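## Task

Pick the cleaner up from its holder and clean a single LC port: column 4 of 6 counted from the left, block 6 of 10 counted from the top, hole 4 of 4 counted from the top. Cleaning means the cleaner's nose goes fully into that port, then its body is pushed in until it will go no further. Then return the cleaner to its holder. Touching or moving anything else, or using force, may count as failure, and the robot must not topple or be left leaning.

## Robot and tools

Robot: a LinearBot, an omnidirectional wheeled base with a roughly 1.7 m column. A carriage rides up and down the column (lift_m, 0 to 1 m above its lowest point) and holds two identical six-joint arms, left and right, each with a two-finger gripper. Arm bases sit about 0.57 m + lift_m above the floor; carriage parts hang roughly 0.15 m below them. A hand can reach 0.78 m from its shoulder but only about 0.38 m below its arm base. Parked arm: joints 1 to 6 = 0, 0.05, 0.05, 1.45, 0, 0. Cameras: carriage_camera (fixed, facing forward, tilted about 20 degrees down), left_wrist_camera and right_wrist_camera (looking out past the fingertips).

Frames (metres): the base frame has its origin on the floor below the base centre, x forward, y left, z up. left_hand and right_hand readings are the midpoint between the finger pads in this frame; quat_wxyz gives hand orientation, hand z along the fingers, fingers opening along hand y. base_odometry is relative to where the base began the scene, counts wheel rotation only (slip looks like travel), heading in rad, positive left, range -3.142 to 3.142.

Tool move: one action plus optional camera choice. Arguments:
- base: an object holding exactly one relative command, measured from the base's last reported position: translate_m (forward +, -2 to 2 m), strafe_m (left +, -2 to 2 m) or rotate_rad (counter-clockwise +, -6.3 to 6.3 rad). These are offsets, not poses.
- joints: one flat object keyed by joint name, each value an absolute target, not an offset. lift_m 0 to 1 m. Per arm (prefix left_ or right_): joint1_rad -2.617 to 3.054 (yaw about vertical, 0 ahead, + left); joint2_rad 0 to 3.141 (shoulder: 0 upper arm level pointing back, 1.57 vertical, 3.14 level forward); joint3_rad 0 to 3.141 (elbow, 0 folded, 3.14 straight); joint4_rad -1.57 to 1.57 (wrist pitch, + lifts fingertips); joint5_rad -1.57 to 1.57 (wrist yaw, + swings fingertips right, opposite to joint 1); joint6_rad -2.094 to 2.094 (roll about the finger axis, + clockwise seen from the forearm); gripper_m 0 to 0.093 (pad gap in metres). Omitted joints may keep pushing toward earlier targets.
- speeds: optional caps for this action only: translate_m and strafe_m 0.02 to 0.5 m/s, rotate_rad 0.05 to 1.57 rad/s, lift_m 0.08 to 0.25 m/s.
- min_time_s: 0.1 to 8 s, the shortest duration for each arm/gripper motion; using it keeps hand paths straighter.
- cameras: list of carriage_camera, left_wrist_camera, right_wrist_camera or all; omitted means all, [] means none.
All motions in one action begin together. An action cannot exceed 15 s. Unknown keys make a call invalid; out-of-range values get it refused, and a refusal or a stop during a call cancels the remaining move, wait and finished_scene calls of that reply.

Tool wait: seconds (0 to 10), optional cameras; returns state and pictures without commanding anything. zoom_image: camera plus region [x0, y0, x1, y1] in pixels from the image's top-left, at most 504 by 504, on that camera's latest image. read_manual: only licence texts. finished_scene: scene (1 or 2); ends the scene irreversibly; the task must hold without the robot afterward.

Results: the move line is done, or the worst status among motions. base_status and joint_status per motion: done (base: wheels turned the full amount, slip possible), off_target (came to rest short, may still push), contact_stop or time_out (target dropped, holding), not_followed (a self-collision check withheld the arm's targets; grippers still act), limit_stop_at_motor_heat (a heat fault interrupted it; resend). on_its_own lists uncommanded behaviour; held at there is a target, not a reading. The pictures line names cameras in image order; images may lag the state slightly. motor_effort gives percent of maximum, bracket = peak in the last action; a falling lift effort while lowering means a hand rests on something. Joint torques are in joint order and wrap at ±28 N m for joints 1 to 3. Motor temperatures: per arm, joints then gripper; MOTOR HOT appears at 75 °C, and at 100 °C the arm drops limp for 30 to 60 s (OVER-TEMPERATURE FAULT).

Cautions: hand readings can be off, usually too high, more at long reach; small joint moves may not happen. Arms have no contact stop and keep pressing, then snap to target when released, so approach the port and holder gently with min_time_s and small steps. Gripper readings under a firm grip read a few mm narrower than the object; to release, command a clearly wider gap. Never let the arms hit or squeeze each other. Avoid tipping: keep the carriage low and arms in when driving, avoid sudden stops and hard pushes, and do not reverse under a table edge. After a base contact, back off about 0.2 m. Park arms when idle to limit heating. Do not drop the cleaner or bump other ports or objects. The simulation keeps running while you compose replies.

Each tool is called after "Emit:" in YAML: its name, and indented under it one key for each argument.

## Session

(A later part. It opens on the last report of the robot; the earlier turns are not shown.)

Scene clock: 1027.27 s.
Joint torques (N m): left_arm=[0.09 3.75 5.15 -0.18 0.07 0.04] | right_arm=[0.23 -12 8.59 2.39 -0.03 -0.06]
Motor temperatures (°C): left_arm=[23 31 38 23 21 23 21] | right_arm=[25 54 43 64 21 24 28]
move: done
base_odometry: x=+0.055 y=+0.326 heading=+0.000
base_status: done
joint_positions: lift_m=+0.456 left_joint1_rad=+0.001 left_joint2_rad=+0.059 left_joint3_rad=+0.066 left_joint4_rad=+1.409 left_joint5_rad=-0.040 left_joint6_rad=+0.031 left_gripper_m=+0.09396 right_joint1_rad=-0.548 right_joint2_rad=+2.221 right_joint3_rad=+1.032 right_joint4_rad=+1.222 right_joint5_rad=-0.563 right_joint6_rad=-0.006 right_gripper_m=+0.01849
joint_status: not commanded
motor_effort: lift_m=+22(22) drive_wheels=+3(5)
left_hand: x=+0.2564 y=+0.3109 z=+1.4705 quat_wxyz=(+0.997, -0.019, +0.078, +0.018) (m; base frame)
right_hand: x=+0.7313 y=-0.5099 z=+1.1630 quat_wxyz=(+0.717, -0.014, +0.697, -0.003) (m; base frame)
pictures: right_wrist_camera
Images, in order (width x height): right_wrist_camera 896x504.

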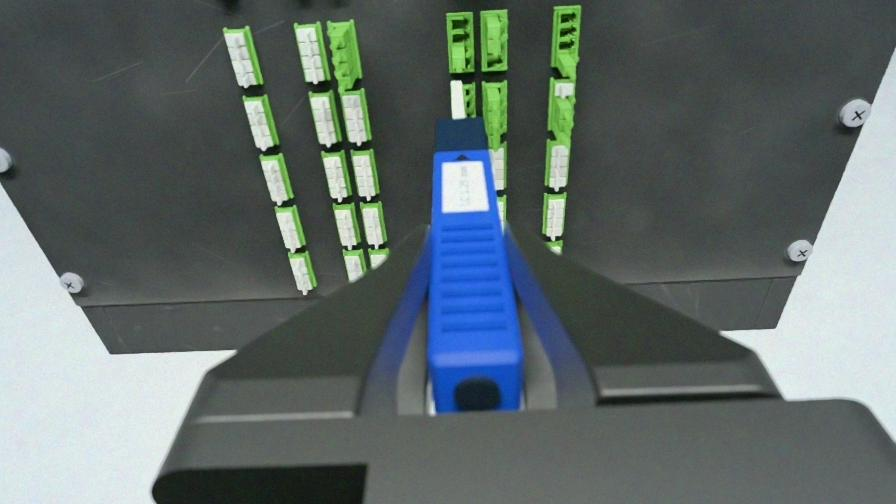

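Emit:
move:
  base: {"translate_m": 0.004}
  speeds: {"translate_m": 0.02}
  cameras: ["right_wrist_camera"]

Emit:
zoom_image:
  camera: "right_wrist_camera"
  region: [400, 20, 520, 140]

Scene clock: 1042.60 s.
Joint torques (N m): left_arm=[0.2 3.66 5.15 -0.16 0.09 0.05] | right_arm=[0.25 -11.79 8.58 2.46 -0.07 -0.06]
Motor temperatures (°C): left_arm=[23 31 38 23 21 23 21] | right_arm=[25 54 43 64 21 24 28]
move: done
base_odometry: x=+0.059 y=+0.326 heading=+0.000
base_status: done
joint_positions: lift_m=+0.456 left_joint1_rad=+0.001 left_joint2_rad=+0.059 left_joint3_rad=+0.066 left_joint4_rad=+1.409 left_joint5_rad=-0.040 left_joint6_rad=+0.031 left_gripper_m=+0.09396 right_joint1_rad=-0.548 right_joint2_rad=+2.221 right_joint3_rad=+1.032 right_joint4_rad=+1.222 right_joint5_rad=-0.563 right_joint6_rad=-0.006 right_gripper_m=+0.01849
joint_status: not commanded
motor_effort: lift_m=+22(23) drive_wheels=+3(10)
left_hand: x=+0.2564 y=+0.3109 z=+1.4705 quat_wxyz=(+0.997, -0.019, +0.078, +0.018) (m; base frame)
right_hand: x=+0.7313 y=-0.5099 z=+1.1630 quat_wxyz=(+0.717, -0.014, +0.697, -0.003) (m; base frame)
pictures: right_wrist_camera
Images, in order (width x height): right_wrist_camera 896x504.

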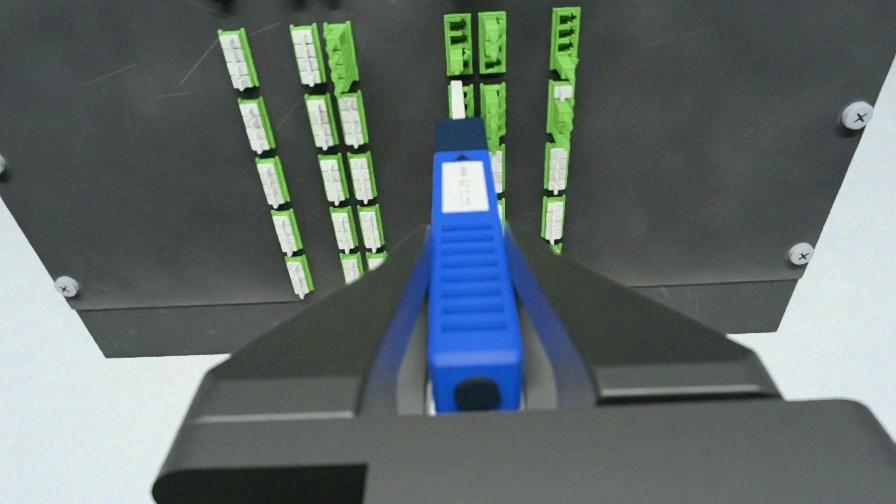

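Scaled by 4.200 from the camera's 896x504 image, which has a finer 1280x720 frame.

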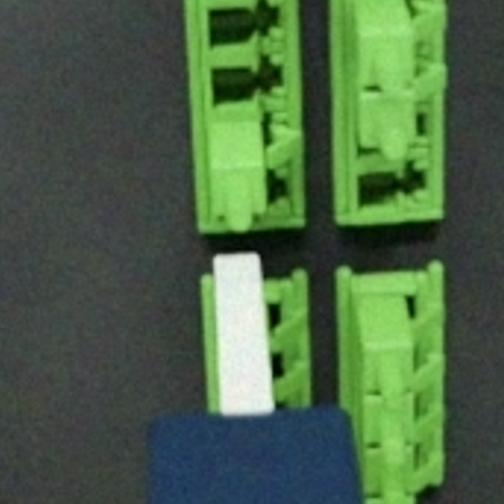

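Emit:
move:
  base: {"translate_m": 0.008}
  speeds: {"translate_m": 0.02}
  cameras: ["right_wrist_camera"]

Emit:
zoom_image:
  camera: "right_wrist_camera"
  region: [400, 20, 520, 140]

Scene clock: 1053.90 s.
Joint torques (N m): left_arm=[0.18 3.66 5.19 -0.11 0.07 0.06] | right_arm=[0.03 -11.92 8.58 2.48 -0.08 -0.07]
Motor temperatures (°C): left_arm=[23 31 38 23 21 23 21] | right_arm=[25 54 43 64 21 24 28]
move: done
base_odometry: x=+0.067 y=+0.326 heading=-0.001
base_status: done
joint_positions: lift_m=+0.456 left_joint1_rad=+0.001 left_joint2_rad=+0.059 left_joint3_rad=+0.066 left_joint4_rad=+1.409 left_joint5_rad=-0.040 left_joint6_rad=+0.031 left_gripper_m=+0.09396 right_joint1_rad=-0.548 right_joint2_rad=+2.221 right_joint3_rad=+1.032 right_joint4_rad=+1.222 right_joint5_rad=-0.563 right_joint6_rad=-0.006 right_gripper_m=+0.01849
joint_status: not commanded
motor_effort: lift_m=+22(23) drive_wheels=-3(12)
left_hand: x=+0.2564 y=+0.3109 z=+1.4705 quat_wxyz=(+0.997, -0.019, +0.078, +0.018) (m; base frame)
right_hand: x=+0.7313 y=-0.5099 z=+1.1630 quat_wxyz=(+0.717, -0.014, +0.697, -0.003) (m; base frame)
pictures: right_wrist_camera
Images, in order (width x height): right_wrist_camera 896x504.

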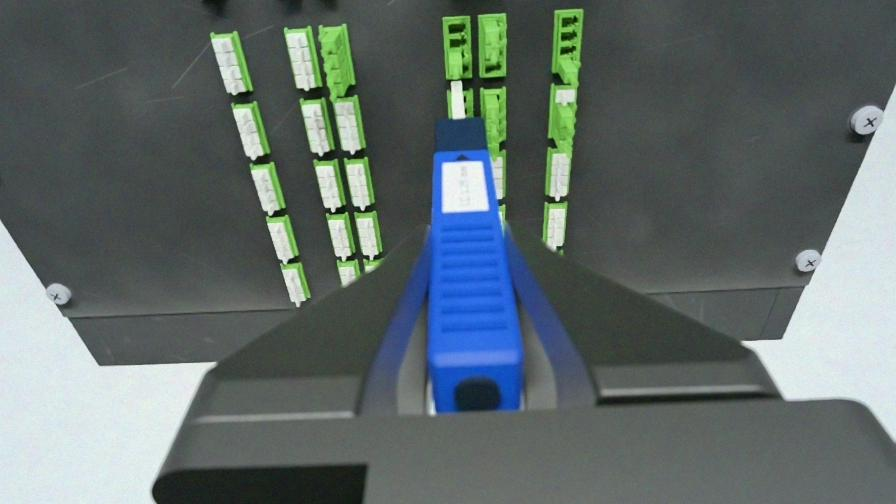

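Scaled by 4.200 from the camera's 896x504 image, which has a finer 1280x720 frame.

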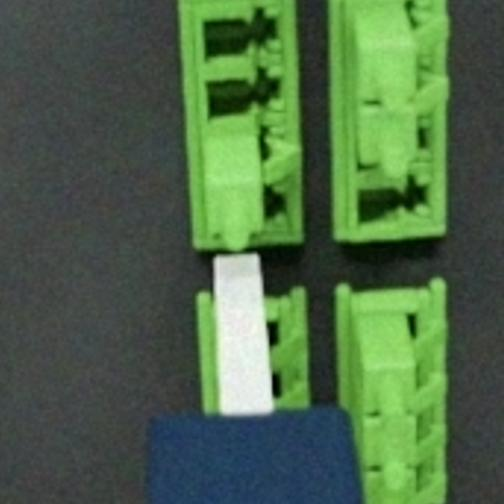

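Emit:
move:
  base: {"translate_m": 0.003}
  speeds: {"translate_m": 0.02}
  cameras: ["right_wrist_camera"]

Emit:
zoom_image:
  camera: "right_wrist_camera"
  region: [420, 20, 500, 100]

Scene clock: 1080.03 s.
Joint torques (N m): left_arm=[0.23 3.63 5.11 -0.15 0.09 0.06] | right_arm=[0.34 -11.99 8.58 2.37 -0.08 -0.05]
Motor temperatures (°C): left_arm=[23 31 38 23 21 23 21] | right_arm=[25 55 43 65 21 24 28]
move: done
base_odometry: x=+0.070 y=+0.326 heading=-0.001
base_status: done
joint_positions: lift_m=+0.456 left_joint1_rad=+0.001 left_joint2_rad=+0.059 left_joint3_rad=+0.066 left_joint4_rad=+1.409 left_joint5_rad=-0.040 left_joint6_rad=+0.031 left_gripper_m=+0.09396 right_joint1_rad=-0.548 right_joint2_rad=+2.221 right_joint3_rad=+1.032 right_joint4_rad=+1.222 right_joint5_rad=-0.563 right_joint6_rad=-0.006 right_gripper_m=+0.01849
joint_status: not commanded
motor_effort: lift_m=+22(23) drive_wheels=+2(10)
left_hand: x=+0.2564 y=+0.3109 z=+1.4705 quat_wxyz=(+0.997, -0.019, +0.078, +0.018) (m; base frame)
right_hand: x=+0.7313 y=-0.5099 z=+1.1630 quat_wxyz=(+0.717, -0.014, +0.697, -0.003) (m; base frame)
pictures: right_wrist_camera
Images, in order (width x height): right_wrist_camera 896x504.

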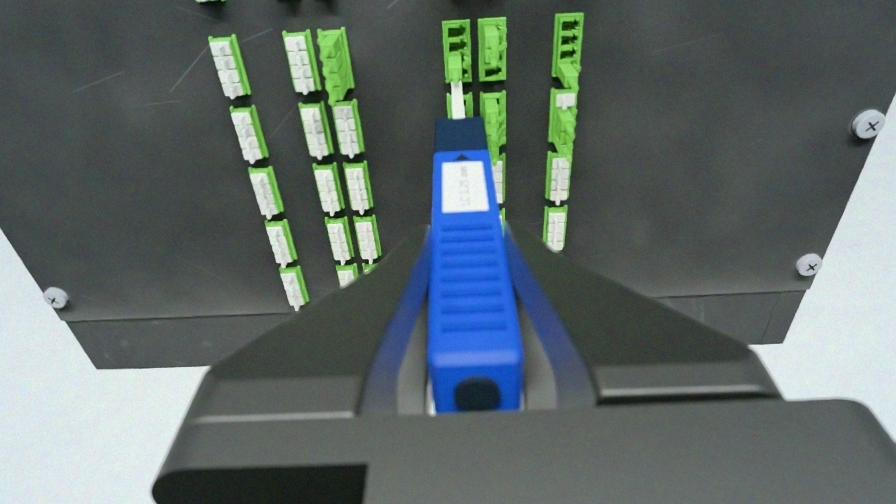

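Scaled by 6.300 from the camera's 896x504 image, which has a finer 1280x720 frame.

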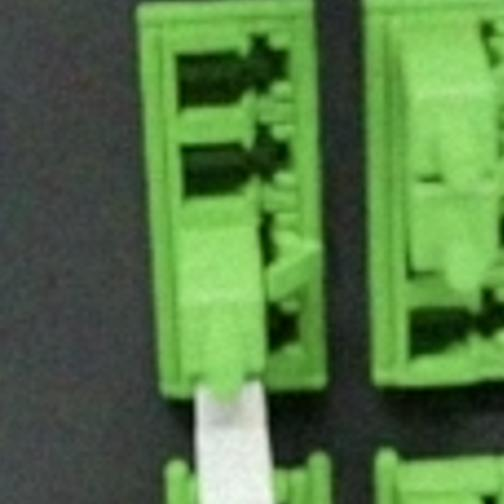

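Emit:
move:
  joints: {"lift_m": 0.4572}
  speeds: {"lift_m": 0.08}
  cameras: []

Emit:
move:
  base: {"translate_m": 0.003}
  speeds: {"translate_m": 0.02}
  cameras: ["right_wrist_camera"]

Emit:
zoom_image:
  camera: "right_wrist_camera"
  region: [420, 20, 500, 100]

Scene clock: 1113.03 s.
Joint torques (N m): left_arm=[0.14 3.59 5.23 -0.16 0.06 0.06] | right_arm=[0.25 -11.85 8.57 2.39 -0.06 -0.07]
Motor temperatures (°C): left_arm=[23 30 38 23 21 23 21] | right_arm=[25 55 43 65 21 24 28]
move: done
base_odometry: x=+0.070 y=+0.326 heading=-0.001
base_status: not commanded
joint_positions: lift_m=+0.457 left_joint1_rad=+0.001 left_joint2_rad=+0.059 left_joint3_rad=+0.066 left_joint4_rad=+1.409 left_joint5_rad=-0.040 left_joint6_rad=+0.031 left_gripper_m=+0.09396 right_joint1_rad=-0.548 right_joint2_rad=+2.221 right_joint3_rad=+1.032 right_joint4_rad=+1.223 right_joint5_rad=-0.563 right_joint6_rad=-0.006 right_gripper_m=+0.01849
joint_status: all done
motor_effort: lift_m=+22(25) drive_wheels=-3(3)
left_hand: x=+0.2563 y=+0.3109 z=+1.4719 quat_wxyz=(+0.997, -0.019, +0.078, +0.018) (m; base frame)
right_hand: x=+0.7313 y=-0.5099 z=+1.1645 quat_wxyz=(+0.717, -0.014, +0.697, -0.003) (m; base frame)
pictures: none
No camera images: "cameras" was empty.

Scene clock: 1113.80 s.
Joint torques (N m): left_arm=[0.13 3.56 5.14 -0.14 0.07 0.04] | right_arm=[0.31 -11.86 8.58 2.39 -0.03 -0.06]
Motor temperatures (°C): left_arm=[23 30 38 23 21 23 21] | right_arm=[25 55 43 65 21 24 28]
move: done
base_odometry: x=+0.073 y=+0.326 heading=-0.001
base_status: done
joint_positions: lift_m=+0.457 left_joint1_rad=+0.001 left_joint2_rad=+0.059 left_joint3_rad=+0.066 left_joint4_rad=+1.409 left_joint5_rad=-0.040 left_joint6_rad=+0.031 left_gripper_m=+0.09396 right_joint1_rad=-0.549 right_joint2_rad=+2.221 right_joint3_rad=+1.032 right_joint4_rad=+1.223 right_joint5_rad=-0.566 right_joint6_rad=-0.006 right_gripper_m=+0.01849
joint_status: not commanded
motor_effort: lift_m=+22(22) drive_wheels=-2(11)
left_hand: x=+0.2563 y=+0.3109 z=+1.4719 quat_wxyz=(+0.997, -0.019, +0.078, +0.018) (m; base frame)
right_hand: x=+0.7311 y=-0.5101 z=+1.1645 quat_wxyz=(+0.717, -0.015, +0.697, -0.003) (m; base frame)
pictures: right_wrist_camera
Images, in order (width x height): right_wrist_camera 896x504.

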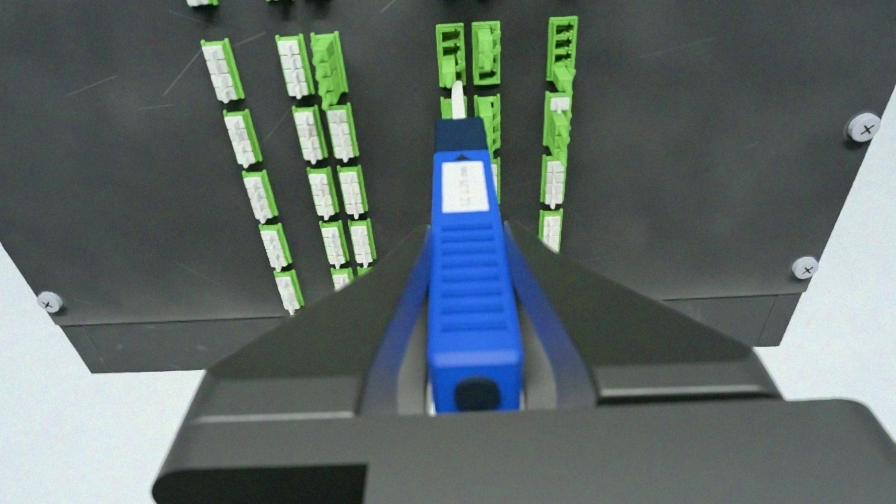

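Scaled by 6.300 from the camera's 896x504 image, which has a finer 1280x720 frame.

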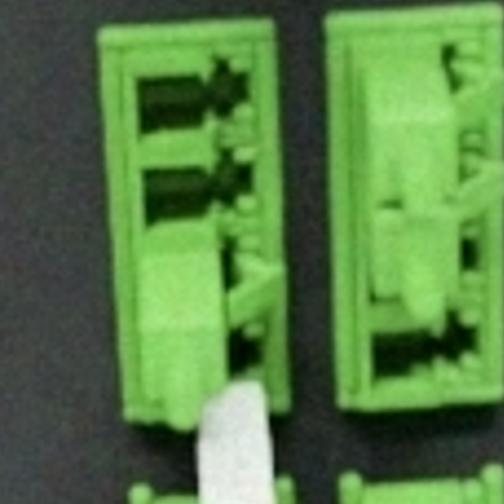

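Emit:
move:
  joints: {"right_joint1_rad": -0.531, "right_joint5_rad": -0.541}
  min_time_s: 0.5
  cameras: ["right_wrist_camera"]

Emit:
zoom_image:
  camera: "right_wrist_camera"
  region: [420, 20, 500, 100]

Scene clock: 1132.60 s.
Joint torques (N m): left_arm=[0.08 3.74 5.26 -0.15 0.06 0.06] | right_arm=[1.81 -11.88 8.61 2.38 0.25 -0.06]
Motor temperatures (°C): left_arm=[23 30 38 23 21 23 21] | right_arm=[25 55 43 66 21 24 28]
move: done
base_odometry: x=+0.073 y=+0.326 heading=-0.001
base_status: not commanded
joint_positions: lift_m=+0.457 left_joint1_rad=+0.001 left_joint2_rad=+0.059 left_joint3_rad=+0.066 left_joint4_rad=+1.409 left_joint5_rad=-0.040 left_joint6_rad=+0.031 left_gripper_m=+0.09396 right_joint1_rad=-0.546 right_joint2_rad=+2.221 right_joint3_rad=+1.032 right_joint4_rad=+1.223 right_joint5_rad=-0.559 right_joint6_rad=-0.006 right_gripper_m=+0.01849
joint_status: all done
motor_effort: lift_m=+22(22) drive_wheels=+2(2)
left_hand: x=+0.2563 y=+0.3109 z=+1.4719 quat_wxyz=(+0.997, -0.019, +0.078, +0.018) (m; base frame)
right_hand: x=+0.7318 y=-0.5095 z=+1.1645 quat_wxyz=(+0.717, -0.013, +0.697, -0.004) (m; base frame)
pictures: right_wrist_camera
Images, in order (width x height): right_wrist_camera 896x504.

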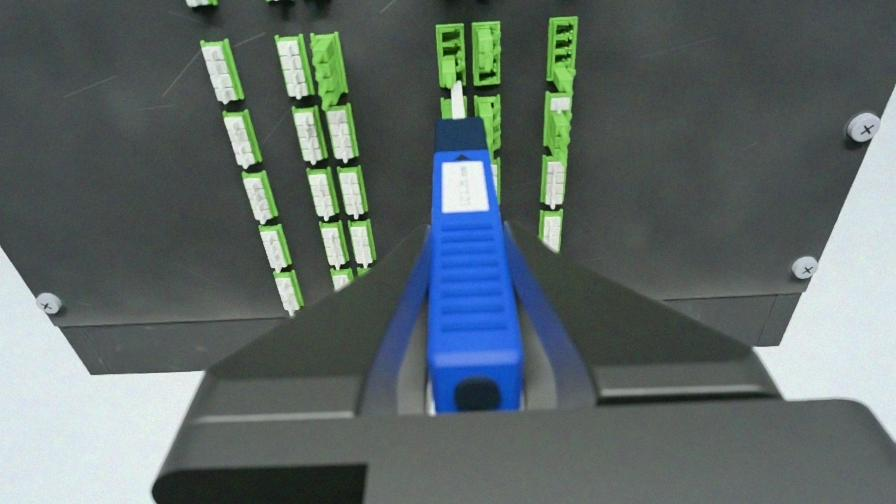

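Scaled by 6.300 from the camera's 896x504 image, which has a finer 1280x720 frame.

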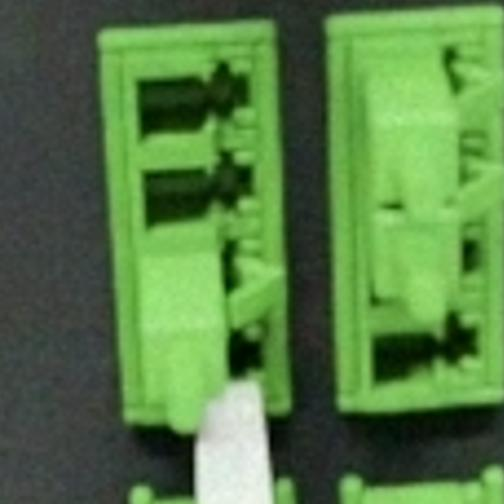

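Emit:
move:
  joints: {"right_joint1_rad": -0.525, "right_joint5_rad": -0.536}
  min_time_s: 0.4
  cameras: ["right_wrist_camera"]

Emit:
zoom_image:
  camera: "right_wrist_camera"
  region: [420, 20, 500, 100]

Scene clock: 1138.73 s.
Joint torques (N m): left_arm=[0.17 3.74 5.19 -0.14 0.07 0.04] | right_arm=[2.28 -11.86 8.59 2.39 0.27 -0.06]
Motor temperatures (°C): left_arm=[23 30 38 23 21 23 21] | right_arm=[25 55 43 66 21 24 28]
move: done
base_odometry: x=+0.073 y=+0.326 heading=-0.001
base_status: not commanded
joint_positions: lift_m=+0.457 left_joint1_rad=+0.001 left_joint2_rad=+0.059 left_joint3_rad=+0.066 left_joint4_rad=+1.409 left_joint5_rad=-0.040 left_joint6_rad=+0.031 left_gripper_m=+0.09396 right_joint1_rad=-0.544 right_joint2_rad=+2.221 right_joint3_rad=+1.032 right_joint4_rad=+1.223 right_joint5_rad=-0.556 right_joint6_rad=-0.006 right_gripper_m=+0.01849
joint_status: all done
motor_effort: lift_m=+22(22) drive_wheels=+2(2)
left_hand: x=+0.2563 y=+0.3109 z=+1.4719 quat_wxyz=(+0.997, -0.019, +0.078, +0.018) (m; base frame)
right_hand: x=+0.7321 y=-0.5091 z=+1.1645 quat_wxyz=(+0.717, -0.013, +0.697, -0.004) (m; base frame)
pictures: right_wrist_camera
Images, in order (width x height): right_wrist_camera 896x504.

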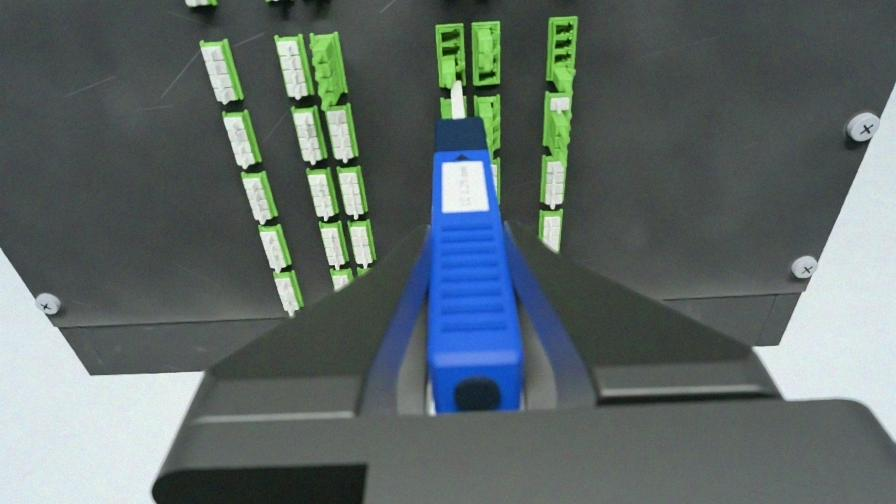

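Scaled by 6.300 from the camera's 896x504 image, which has a finer 1280x720 frame.

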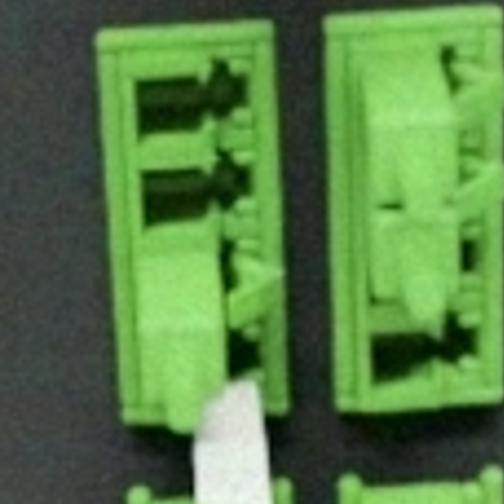

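Emit:
move:
  base: {"strafe_m": 0.002}
  speeds: {"strafe_m": 0.02}
  cameras: ["right_wrist_camera"]

Emit:
zoom_image:
  camera: "right_wrist_camera"
  region: [420, 20, 500, 100]

Scene clock: 1192.97 s.
Joint torques (N m): left_arm=[0.16 3.58 5.18 -0.15 0.1 0.05] | right_arm=[2.1 -11.95 8.61 2.4 0.14 -0.06]
Motor temperatures (°C): left_arm=[23 30 38 23 21 23 21] | right_arm=[25 55 43 67 21 24 28]
move: done
base_odometry: x=+0.073 y=+0.328 heading=-0.002
base_status: done
joint_positions: lift_m=+0.457 left_joint1_rad=+0.001 left_joint2_rad=+0.059 left_joint3_rad=+0.066 left_joint4_rad=+1.409 left_joint5_rad=-0.040 left_joint6_rad=+0.031 left_gripper_m=+0.09396 right_joint1_rad=-0.541 right_joint2_rad=+2.221 right_joint3_rad=+1.032 right_joint4_rad=+1.223 right_joint5_rad=-0.547 right_joint6_rad=-0.006 right_gripper_m=+0.01849
joint_status: not commanded
motor_effort: lift_m=+21(22) drive_wheels=+4(7)
left_hand: x=+0.2563 y=+0.3109 z=+1.4719 quat_wxyz=(+0.997, -0.019, +0.078, +0.018) (m; base frame)
right_hand: x=+0.7327 y=-0.5093 z=+1.1646 quat_wxyz=(+0.717, -0.010, +0.697, -0.006) (m; base frame)
pictures: right_wrist_camera
Images, in order (width x height): right_wrist_camera 896x504.

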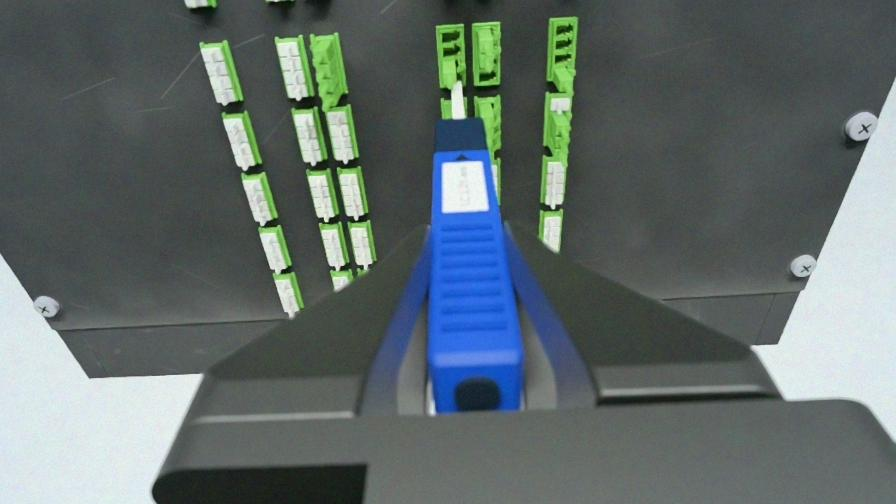

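Scaled by 6.300 from the camera's 896x504 image, which has a finer 1280x720 frame.

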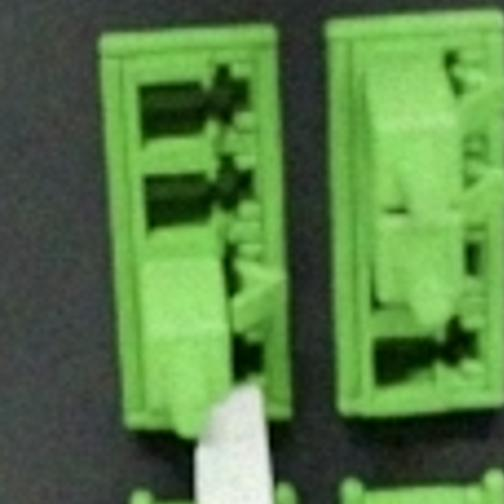

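Emit:
move:
  joints: {"right_joint1_rad": -0.517, "right_joint5_rad": -0.547}
  min_time_s: 0.4
  cameras: ["right_wrist_camera"]

Emit:
zoom_image:
  camera: "right_wrist_camera"
  region: [420, 20, 500, 100]

Scene clock: 1203.33 s.
Joint torques (N m): left_arm=[0.18 3.6 5.16 -0.13 0.07 0.05] | right_arm=[2.7 -11.88 8.59 2.39 0.04 -0.08]
Motor temperatures (°C): left_arm=[23 30 38 23 21 23 21] | right_arm=[25 55 43 67 21 24 28]
move: off_target
base_odometry: x=+0.073 y=+0.328 heading=-0.002
base_status: not commanded
joint_positions: lift_m=+0.457 left_joint1_rad=+0.001 left_joint2_rad=+0.059 left_joint3_rad=+0.066 left_joint4_rad=+1.409 left_joint5_rad=-0.040 left_joint6_rad=+0.031 left_gripper_m=+0.09396 right_joint1_rad=-0.541 right_joint2_rad=+2.221 right_joint3_rad=+1.032 right_joint4_rad=+1.223 right_joint5_rad=-0.547 right_joint6_rad=-0.006 right_gripper_m=+0.01849
joint_status: right_joint1_rad off_target (ended at -0.540, target -0.517); the others done
motor_effort: lift_m=+22(22) drive_wheels=+4(4)
left_hand: x=+0.2563 y=+0.3109 z=+1.4719 quat_wxyz=(+0.997, -0.019, +0.078, +0.018) (m; base frame)
right_hand: x=+0.7328 y=-0.5090 z=+1.1646 quat_wxyz=(+0.717, -0.011, +0.697, -0.006) (m; base frame)
pictures: right_wrist_camera
Images, in order (width x height): right_wrist_camera 896x504.

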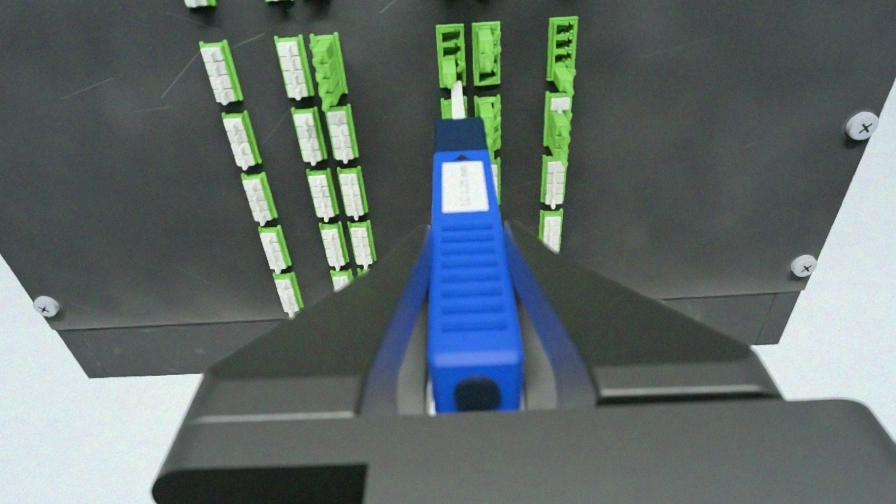

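Scaled by 6.300 from the camera's 896x504 image, which has a finer 1280x720 frame.

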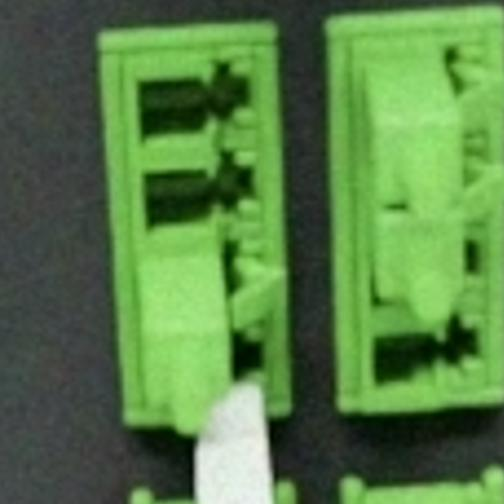

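Emit:
move:
  joints: {"right_joint1_rad": -0.533, "lift_m": 0.4555}
  speeds: {"lift_m": 0.08}
  min_time_s: 0.4
  cameras: ["right_wrist_camera"]

Emit:
zoom_image:
  camera: "right_wrist_camera"
  region: [420, 20, 500, 100]

Scene clock: 1219.90 s.
Joint torques (N m): left_arm=[0.18 3.73 5.12 -0.16 0.09 0.05] | right_arm=[1.11 -11.89 8.57 2.36 0.04 -0.06]
Motor temperatures (°C): left_arm=[23 30 38 23 21 23 21] | right_arm=[25 56 43 67 21 24 28]
move: done
base_odometry: x=+0.073 y=+0.328 heading=-0.002
base_status: not commanded
joint_positions: lift_m=+0.456 left_joint1_rad=+0.001 left_joint2_rad=+0.059 left_joint3_rad=+0.066 left_joint4_rad=+1.409 left_joint5_rad=-0.040 left_joint6_rad=+0.031 left_gripper_m=+0.09396 right_joint1_rad=-0.541 right_joint2_rad=+2.221 right_joint3_rad=+1.032 right_joint4_rad=+1.226 right_joint5_rad=-0.547 right_joint6_rad=-0.006 right_gripper_m=+0.01849
joint_status: all done
motor_effort: lift_m=+22(22) drive_wheels=+4(4)
left_hand: x=+0.2563 y=+0.3109 z=+1.4702 quat_wxyz=(+0.997, -0.019, +0.078, +0.018) (m; base frame)
right_hand: x=+0.7328 y=-0.5089 z=+1.1636 quat_wxyz=(+0.718, -0.011, +0.696, -0.006) (m; base frame)
pictures: right_wrist_camera
Images, in order (width x height): right_wrist_camera 896x504.

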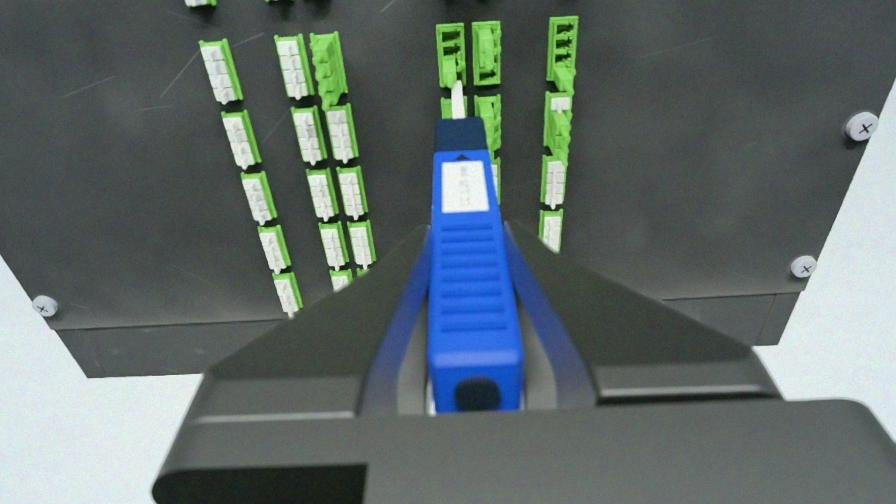

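Scaled by 6.300 from the camera's 896x504 image, which has a finer 1280x720 frame.

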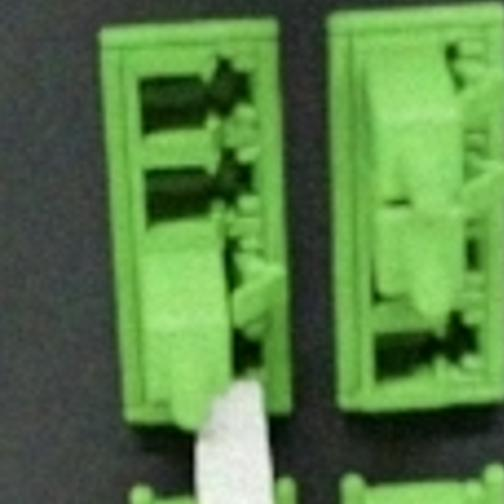

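Emit:
move:
  base: {"strafe_m": 0.003}
  speeds: {"strafe_m": 0.02}
  cameras: ["right_wrist_camera"]

Emit:
zoom_image:
  camera: "right_wrist_camera"
  region: [420, 20, 500, 100]

Scene clock: 1227.27 s.
Joint torques (N m): left_arm=[0.23 3.55 5.19 -0.16 0.05 0.04] | right_arm=[1.2 -11.85 8.59 2.36 -0.02 -0.08]
Motor temperatures (°C): left_arm=[23 30 38 23 21 23 21] | right_arm=[25 56 43 68 21 24 28]
move: done
base_odometry: x=+0.073 y=+0.331 heading=-0.002
base_status: done
joint_positions: lift_m=+0.456 left_joint1_rad=+0.001 left_joint2_rad=+0.059 left_joint3_rad=+0.066 left_joint4_rad=+1.409 left_joint5_rad=-0.040 left_joint6_rad=+0.031 left_gripper_m=+0.09396 right_joint1_rad=-0.541 right_joint2_rad=+2.221 right_joint3_rad=+1.032 right_joint4_rad=+1.226 right_joint5_rad=-0.543 right_joint6_rad=-0.005 right_gripper_m=+0.01849
joint_status: not commanded
motor_effort: lift_m=+21(22) drive_wheels=+4(7)
left_hand: x=+0.2563 y=+0.3109 z=+1.4702 quat_wxyz=(+0.997, -0.019, +0.078, +0.018) (m; base frame)
right_hand: x=+0.7328 y=-0.5099 z=+1.1636 quat_wxyz=(+0.718, -0.009, +0.696, -0.008) (m; base frame)
pictures: right_wrist_camera
Images, in order (width x height): right_wrist_camera 896x504.

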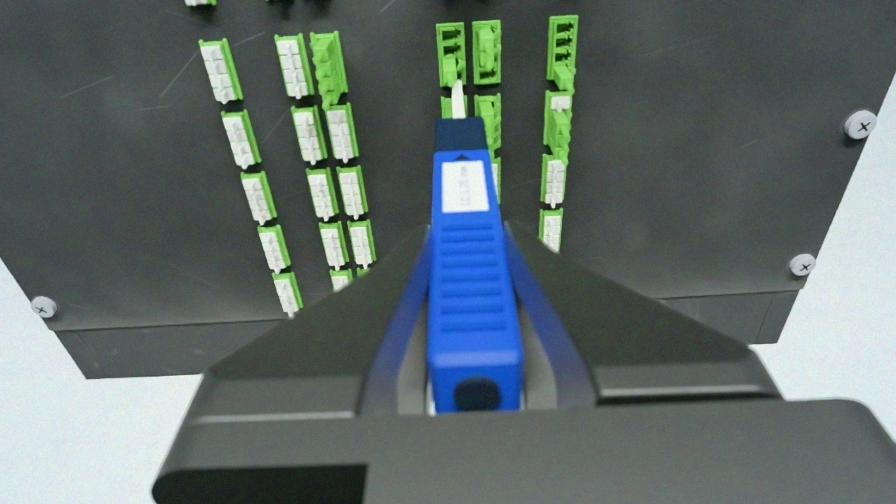

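Scaled by 6.300 from the camera's 896x504 image, which has a finer 1280x720 frame.

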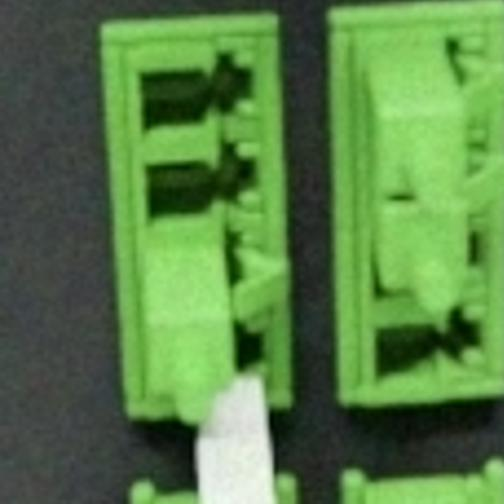

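Emit:
zoom_image:
  camera: "right_wrist_camera"
  region: [432, 70, 492, 130]

Emit:
move:
  cameras: ["carriage_camera"]

Emit:
zoom_image:
  camera: "carriage_camera"
  region: [500, 170, 680, 310]

Scaled by 8.400 from the camera's 896x504 image, which has a finer 1280x720 frame.

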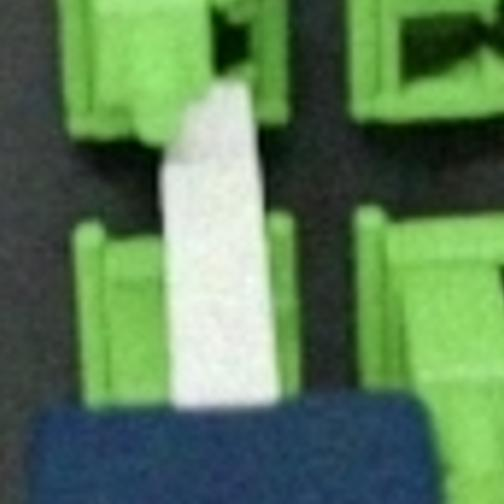

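Scene clock: 1233.90 s.
Joint torques (N m): left_arm=[0.18 3.7 5.18 -0.17 0.06 0.04] | right_arm=[1.16 -11.84 8.62 2.36 -0.02 -0.08]
Motor temperatures (°C): left_arm=[23 30 38 23 21 23 21] | right_arm=[25 56 43 68 21 24 28]
base_odometry: x=+0.073 y=+0.331 heading=-0.002
base_status: done
joint_positions: lift_m=+0.456 left_joint1_rad=+0.001 left_joint2_rad=+0.059 left_joint3_rad=+0.066 left_joint4_rad=+1.409 left_joint5_rad=-0.040 left_joint6_rad=+0.031 left_gripper_m=+0.09396 right_joint1_rad=-0.541 right_joint2_rad=+2.221 right_joint3_rad=+1.032 right_joint4_rad=+1.226 right_joint5_rad=-0.543 right_joint6_rad=-0.005 right_gripper_m=+0.01849
joint_status: not commanded
motor_effort: lift_m=+21(22) drive_wheels=+4(7)
left_hand: x=+0.2563 y=+0.3109 z=+1.4702 quat_wxyz=(+0.997, -0.019, +0.078, +0.018) (m; base frame)
right_hand: x=+0.7328 y=-0.5099 z=+1.1636 quat_wxyz=(+0.718, -0.009, +0.696, -0.008) (m; base frame)
pictures: carriage_camera
Images, in order (width x height): carriage_camera 896x504.

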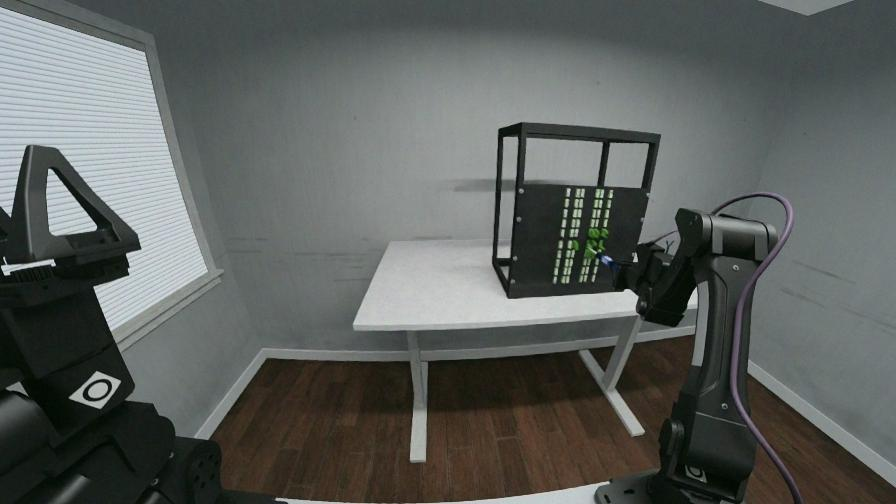

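Scaled by 2.800 from the camera's 896x504 image, which has a finer 1280x720 frame.

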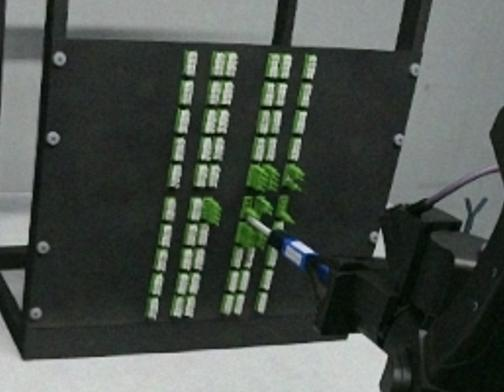

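Emit:
move:
  joints: {"lift_m": 0.4515}
  speeds: {"lift_m": 0.08}
  cameras: ["right_wrist_camera"]

Emit:
zoom_image:
  camera: "right_wrist_camera"
  region: [420, 20, 500, 100]

Scene clock: 1253.30 s.
Joint torques (N m): left_arm=[0.17 3.62 5.09 -0.12 0.1 0.04] | right_arm=[1.07 -11.96 8.58 2.43 -0.01 -0.07]
Motor temperatures (°C): left_arm=[23 30 38 23 21 23 21] | right_arm=[25 56 43 69 21 24 28]
move: done
base_odometry: x=+0.073 y=+0.331 heading=-0.002
base_status: not commanded
joint_positions: lift_m=+0.451 left_joint1_rad=+0.001 left_joint2_rad=+0.059 left_joint3_rad=+0.066 left_joint4_rad=+1.409 left_joint5_rad=-0.040 left_joint6_rad=+0.031 left_gripper_m=+0.09396 right_joint1_rad=-0.541 right_joint2_rad=+2.221 right_joint3_rad=+1.032 right_joint4_rad=+1.225 right_joint5_rad=-0.543 right_joint6_rad=-0.005 right_gripper_m=+0.01849
joint_status: all done
motor_effort: lift_m=+21(23) drive_wheels=-3(5)
left_hand: x=+0.2563 y=+0.3109 z=+1.4661 quat_wxyz=(+0.997, -0.019, +0.078, +0.018) (m; base frame)
right_hand: x=+0.7328 y=-0.5099 z=+1.1593 quat_wxyz=(+0.718, -0.009, +0.696, -0.008) (m; base frame)
pictures: right_wrist_camera
Images, in order (width x height): right_wrist_camera 896x504.

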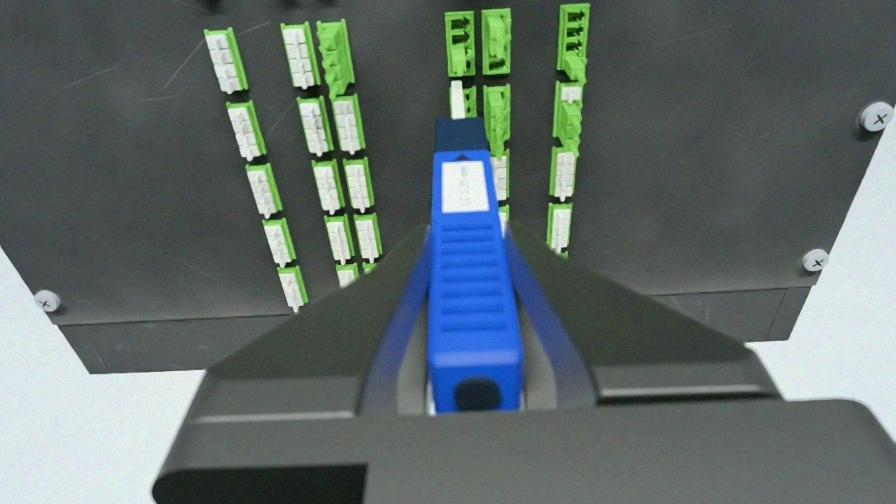

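Scaled by 6.300 from the camera's 896x504 image, which has a finer 1280x720 frame.

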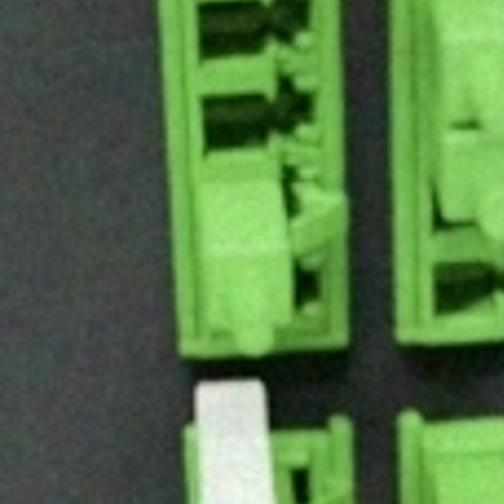

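Emit:
move:
  base: {"strafe_m": -0.0018}
  speeds: {"strafe_m": 0.02}
  cameras: ["right_wrist_camera"]

Emit:
zoom_image:
  camera: "right_wrist_camera"
  region: [420, 20, 500, 100]

Scene clock: 1272.23 s.
Joint torques (N m): left_arm=[0.2 3.55 5.2 -0.14 0.06 0.08] | right_arm=[0.8 -11.96 8.59 2.37 0 -0.08]
Motor temperatures (°C): left_arm=[23 30 38 23 21 23 21] | right_arm=[25 56 43 69 21 24 28]
move: done
base_odometry: x=+0.073 y=+0.329 heading=-0.002
base_status: done
joint_positions: lift_m=+0.451 left_joint1_rad=+0.002 left_joint2_rad=+0.059 left_joint3_rad=+0.066 left_joint4_rad=+1.409 left_joint5_rad=-0.039 left_joint6_rad=+0.031 left_gripper_m=+0.09396 right_joint1_rad=-0.536 right_joint2_rad=+2.221 right_joint3_rad=+1.032 right_joint4_rad=+1.224 right_joint5_rad=-0.543 right_joint6_rad=-0.005 right_gripper_m=+0.01849
joint_status: not commanded
motor_effort: lift_m=+22(22) drive_wheels=+1(8)
left_hand: x=+0.2563 y=+0.3108 z=+1.4661 quat_wxyz=(+0.997, -0.019, +0.077, +0.018) (m; base frame)
right_hand: x=+0.7337 y=-0.5076 z=+1.1591 quat_wxyz=(+0.718, -0.011, +0.696, -0.006) (m; base frame)
pictures: right_wrist_camera
Images, in order (width x height): right_wrist_camera 896x504.

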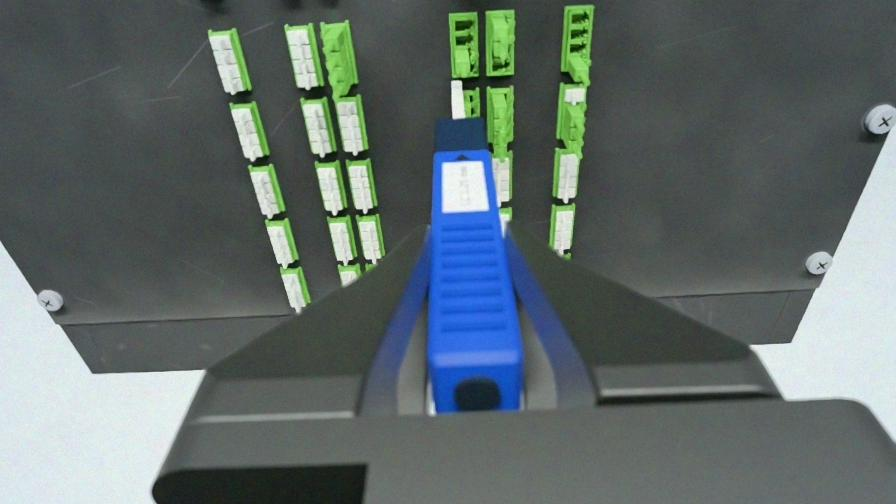

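Scaled by 6.300 from the camera's 896x504 image, which has a finer 1280x720 frame.

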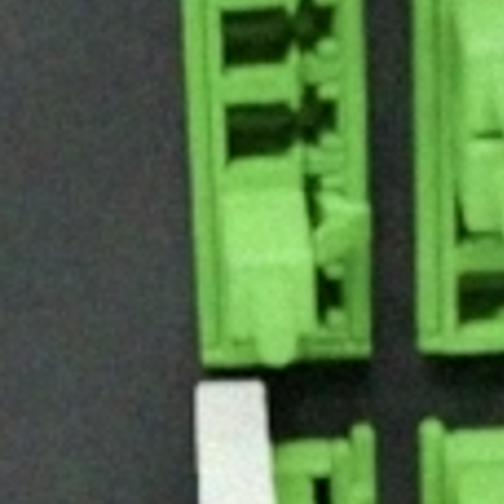

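Emit:
move:
  joints: {"right_joint1_rad": -0.5365, "right_joint5_rad": -0.543}
  min_time_s: 0.3
  cameras: []

Emit:
move:
  base: {"strafe_m": -0.0034}
  speeds: {"strafe_m": 0.02}
  cameras: ["right_wrist_camera"]

Emit:
zoom_image:
  camera: "right_wrist_camera"
  region: [420, 20, 500, 100]

Scene clock: 1278.33 s.
Joint torques (N m): left_arm=[0.13 3.59 5.14 -0.16 0.1 0.04] | right_arm=[0.35 -11.85 8.59 2.38 0.04 -0.07]
Motor temperatures (°C): left_arm=[23 30 38 23 21 23 21] | right_arm=[25 56 43 69 21 24 28]
move: done
base_odometry: x=+0.073 y=+0.329 heading=-0.002
base_status: not commanded
joint_positions: lift_m=+0.451 left_joint1_rad=+0.002 left_joint2_rad=+0.059 left_joint3_rad=+0.066 left_joint4_rad=+1.409 left_joint5_rad=-0.039 left_joint6_rad=+0.031 left_gripper_m=+0.09396 right_joint1_rad=-0.536 right_joint2_rad=+2.221 right_joint3_rad=+1.032 right_joint4_rad=+1.224 right_joint5_rad=-0.543 right_joint6_rad=-0.005 right_gripper_m=+0.01849
joint_status: all done
motor_effort: lift_m=+22(22) drive_wheels=-1(1)
left_hand: x=+0.2563 y=+0.3108 z=+1.4661 quat_wxyz=(+0.997, -0.019, +0.077, +0.018) (m; base frame)
right_hand: x=+0.7337 y=-0.5076 z=+1.1591 quat_wxyz=(+0.718, -0.011, +0.696, -0.006) (m; base frame)
pictures: none
No camera images: "cameras" was empty.

Scene clock: 1278.97 s.
Joint torques (N m): left_arm=[0.12 3.66 5.23 -0.11 0.06 0.06] | right_arm=[0.4 -11.92 8.61 2.35 0.03 -0.07]
Motor temperatures (°C): left_arm=[23 30 38 23 21 23 21] | right_arm=[25 56 43 69 21 24 28]
move: done
base_odometry: x=+0.073 y=+0.326 heading=-0.002
base_status: done
joint_positions: lift_m=+0.451 left_joint1_rad=+0.002 left_joint2_rad=+0.059 left_joint3_rad=+0.066 left_joint4_rad=+1.409 left_joint5_rad=-0.039 left_joint6_rad=+0.031 left_gripper_m=+0.09396 right_joint1_rad=-0.538 right_joint2_rad=+2.221 right_joint3_rad=+1.032 right_joint4_rad=+1.224 right_joint5_rad=-0.543 right_joint6_rad=-0.005 right_gripper_m=+0.01849
joint_status: not commanded
motor_effort: lift_m=+21(22) drive_wheels=-3(8)
left_hand: x=+0.2563 y=+0.3108 z=+1.4661 quat_wxyz=(+0.997, -0.019, +0.077, +0.018) (m; base frame)
right_hand: x=+0.7335 y=-0.5082 z=+1.1591 quat_wxyz=(+0.718, -0.010, +0.696, -0.006) (m; base frame)
pictures: right_wrist_camera
Images, in order (width x height): right_wrist_camera 896x504.

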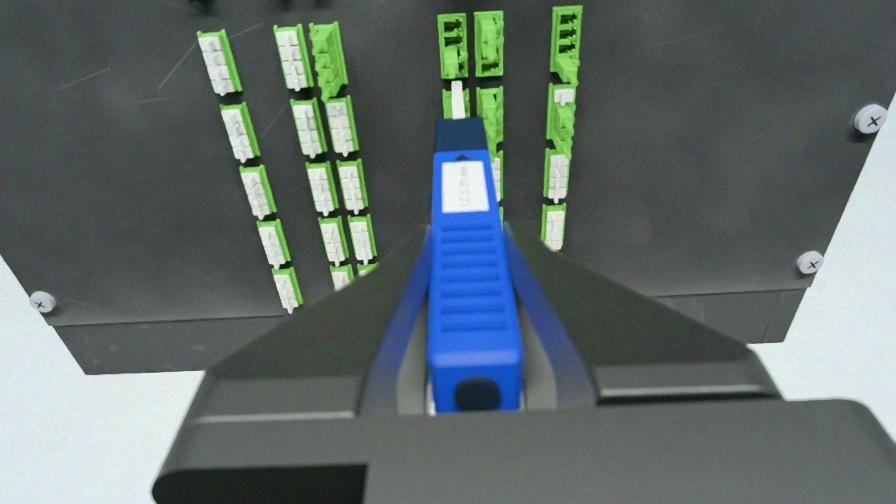

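Scaled by 6.300 from the camera's 896x504 image, which has a finer 1280x720 frame.

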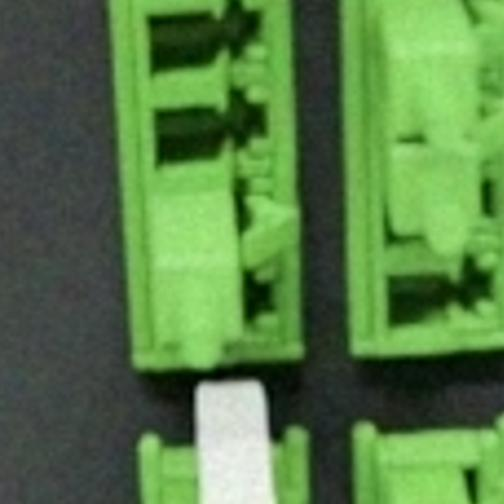

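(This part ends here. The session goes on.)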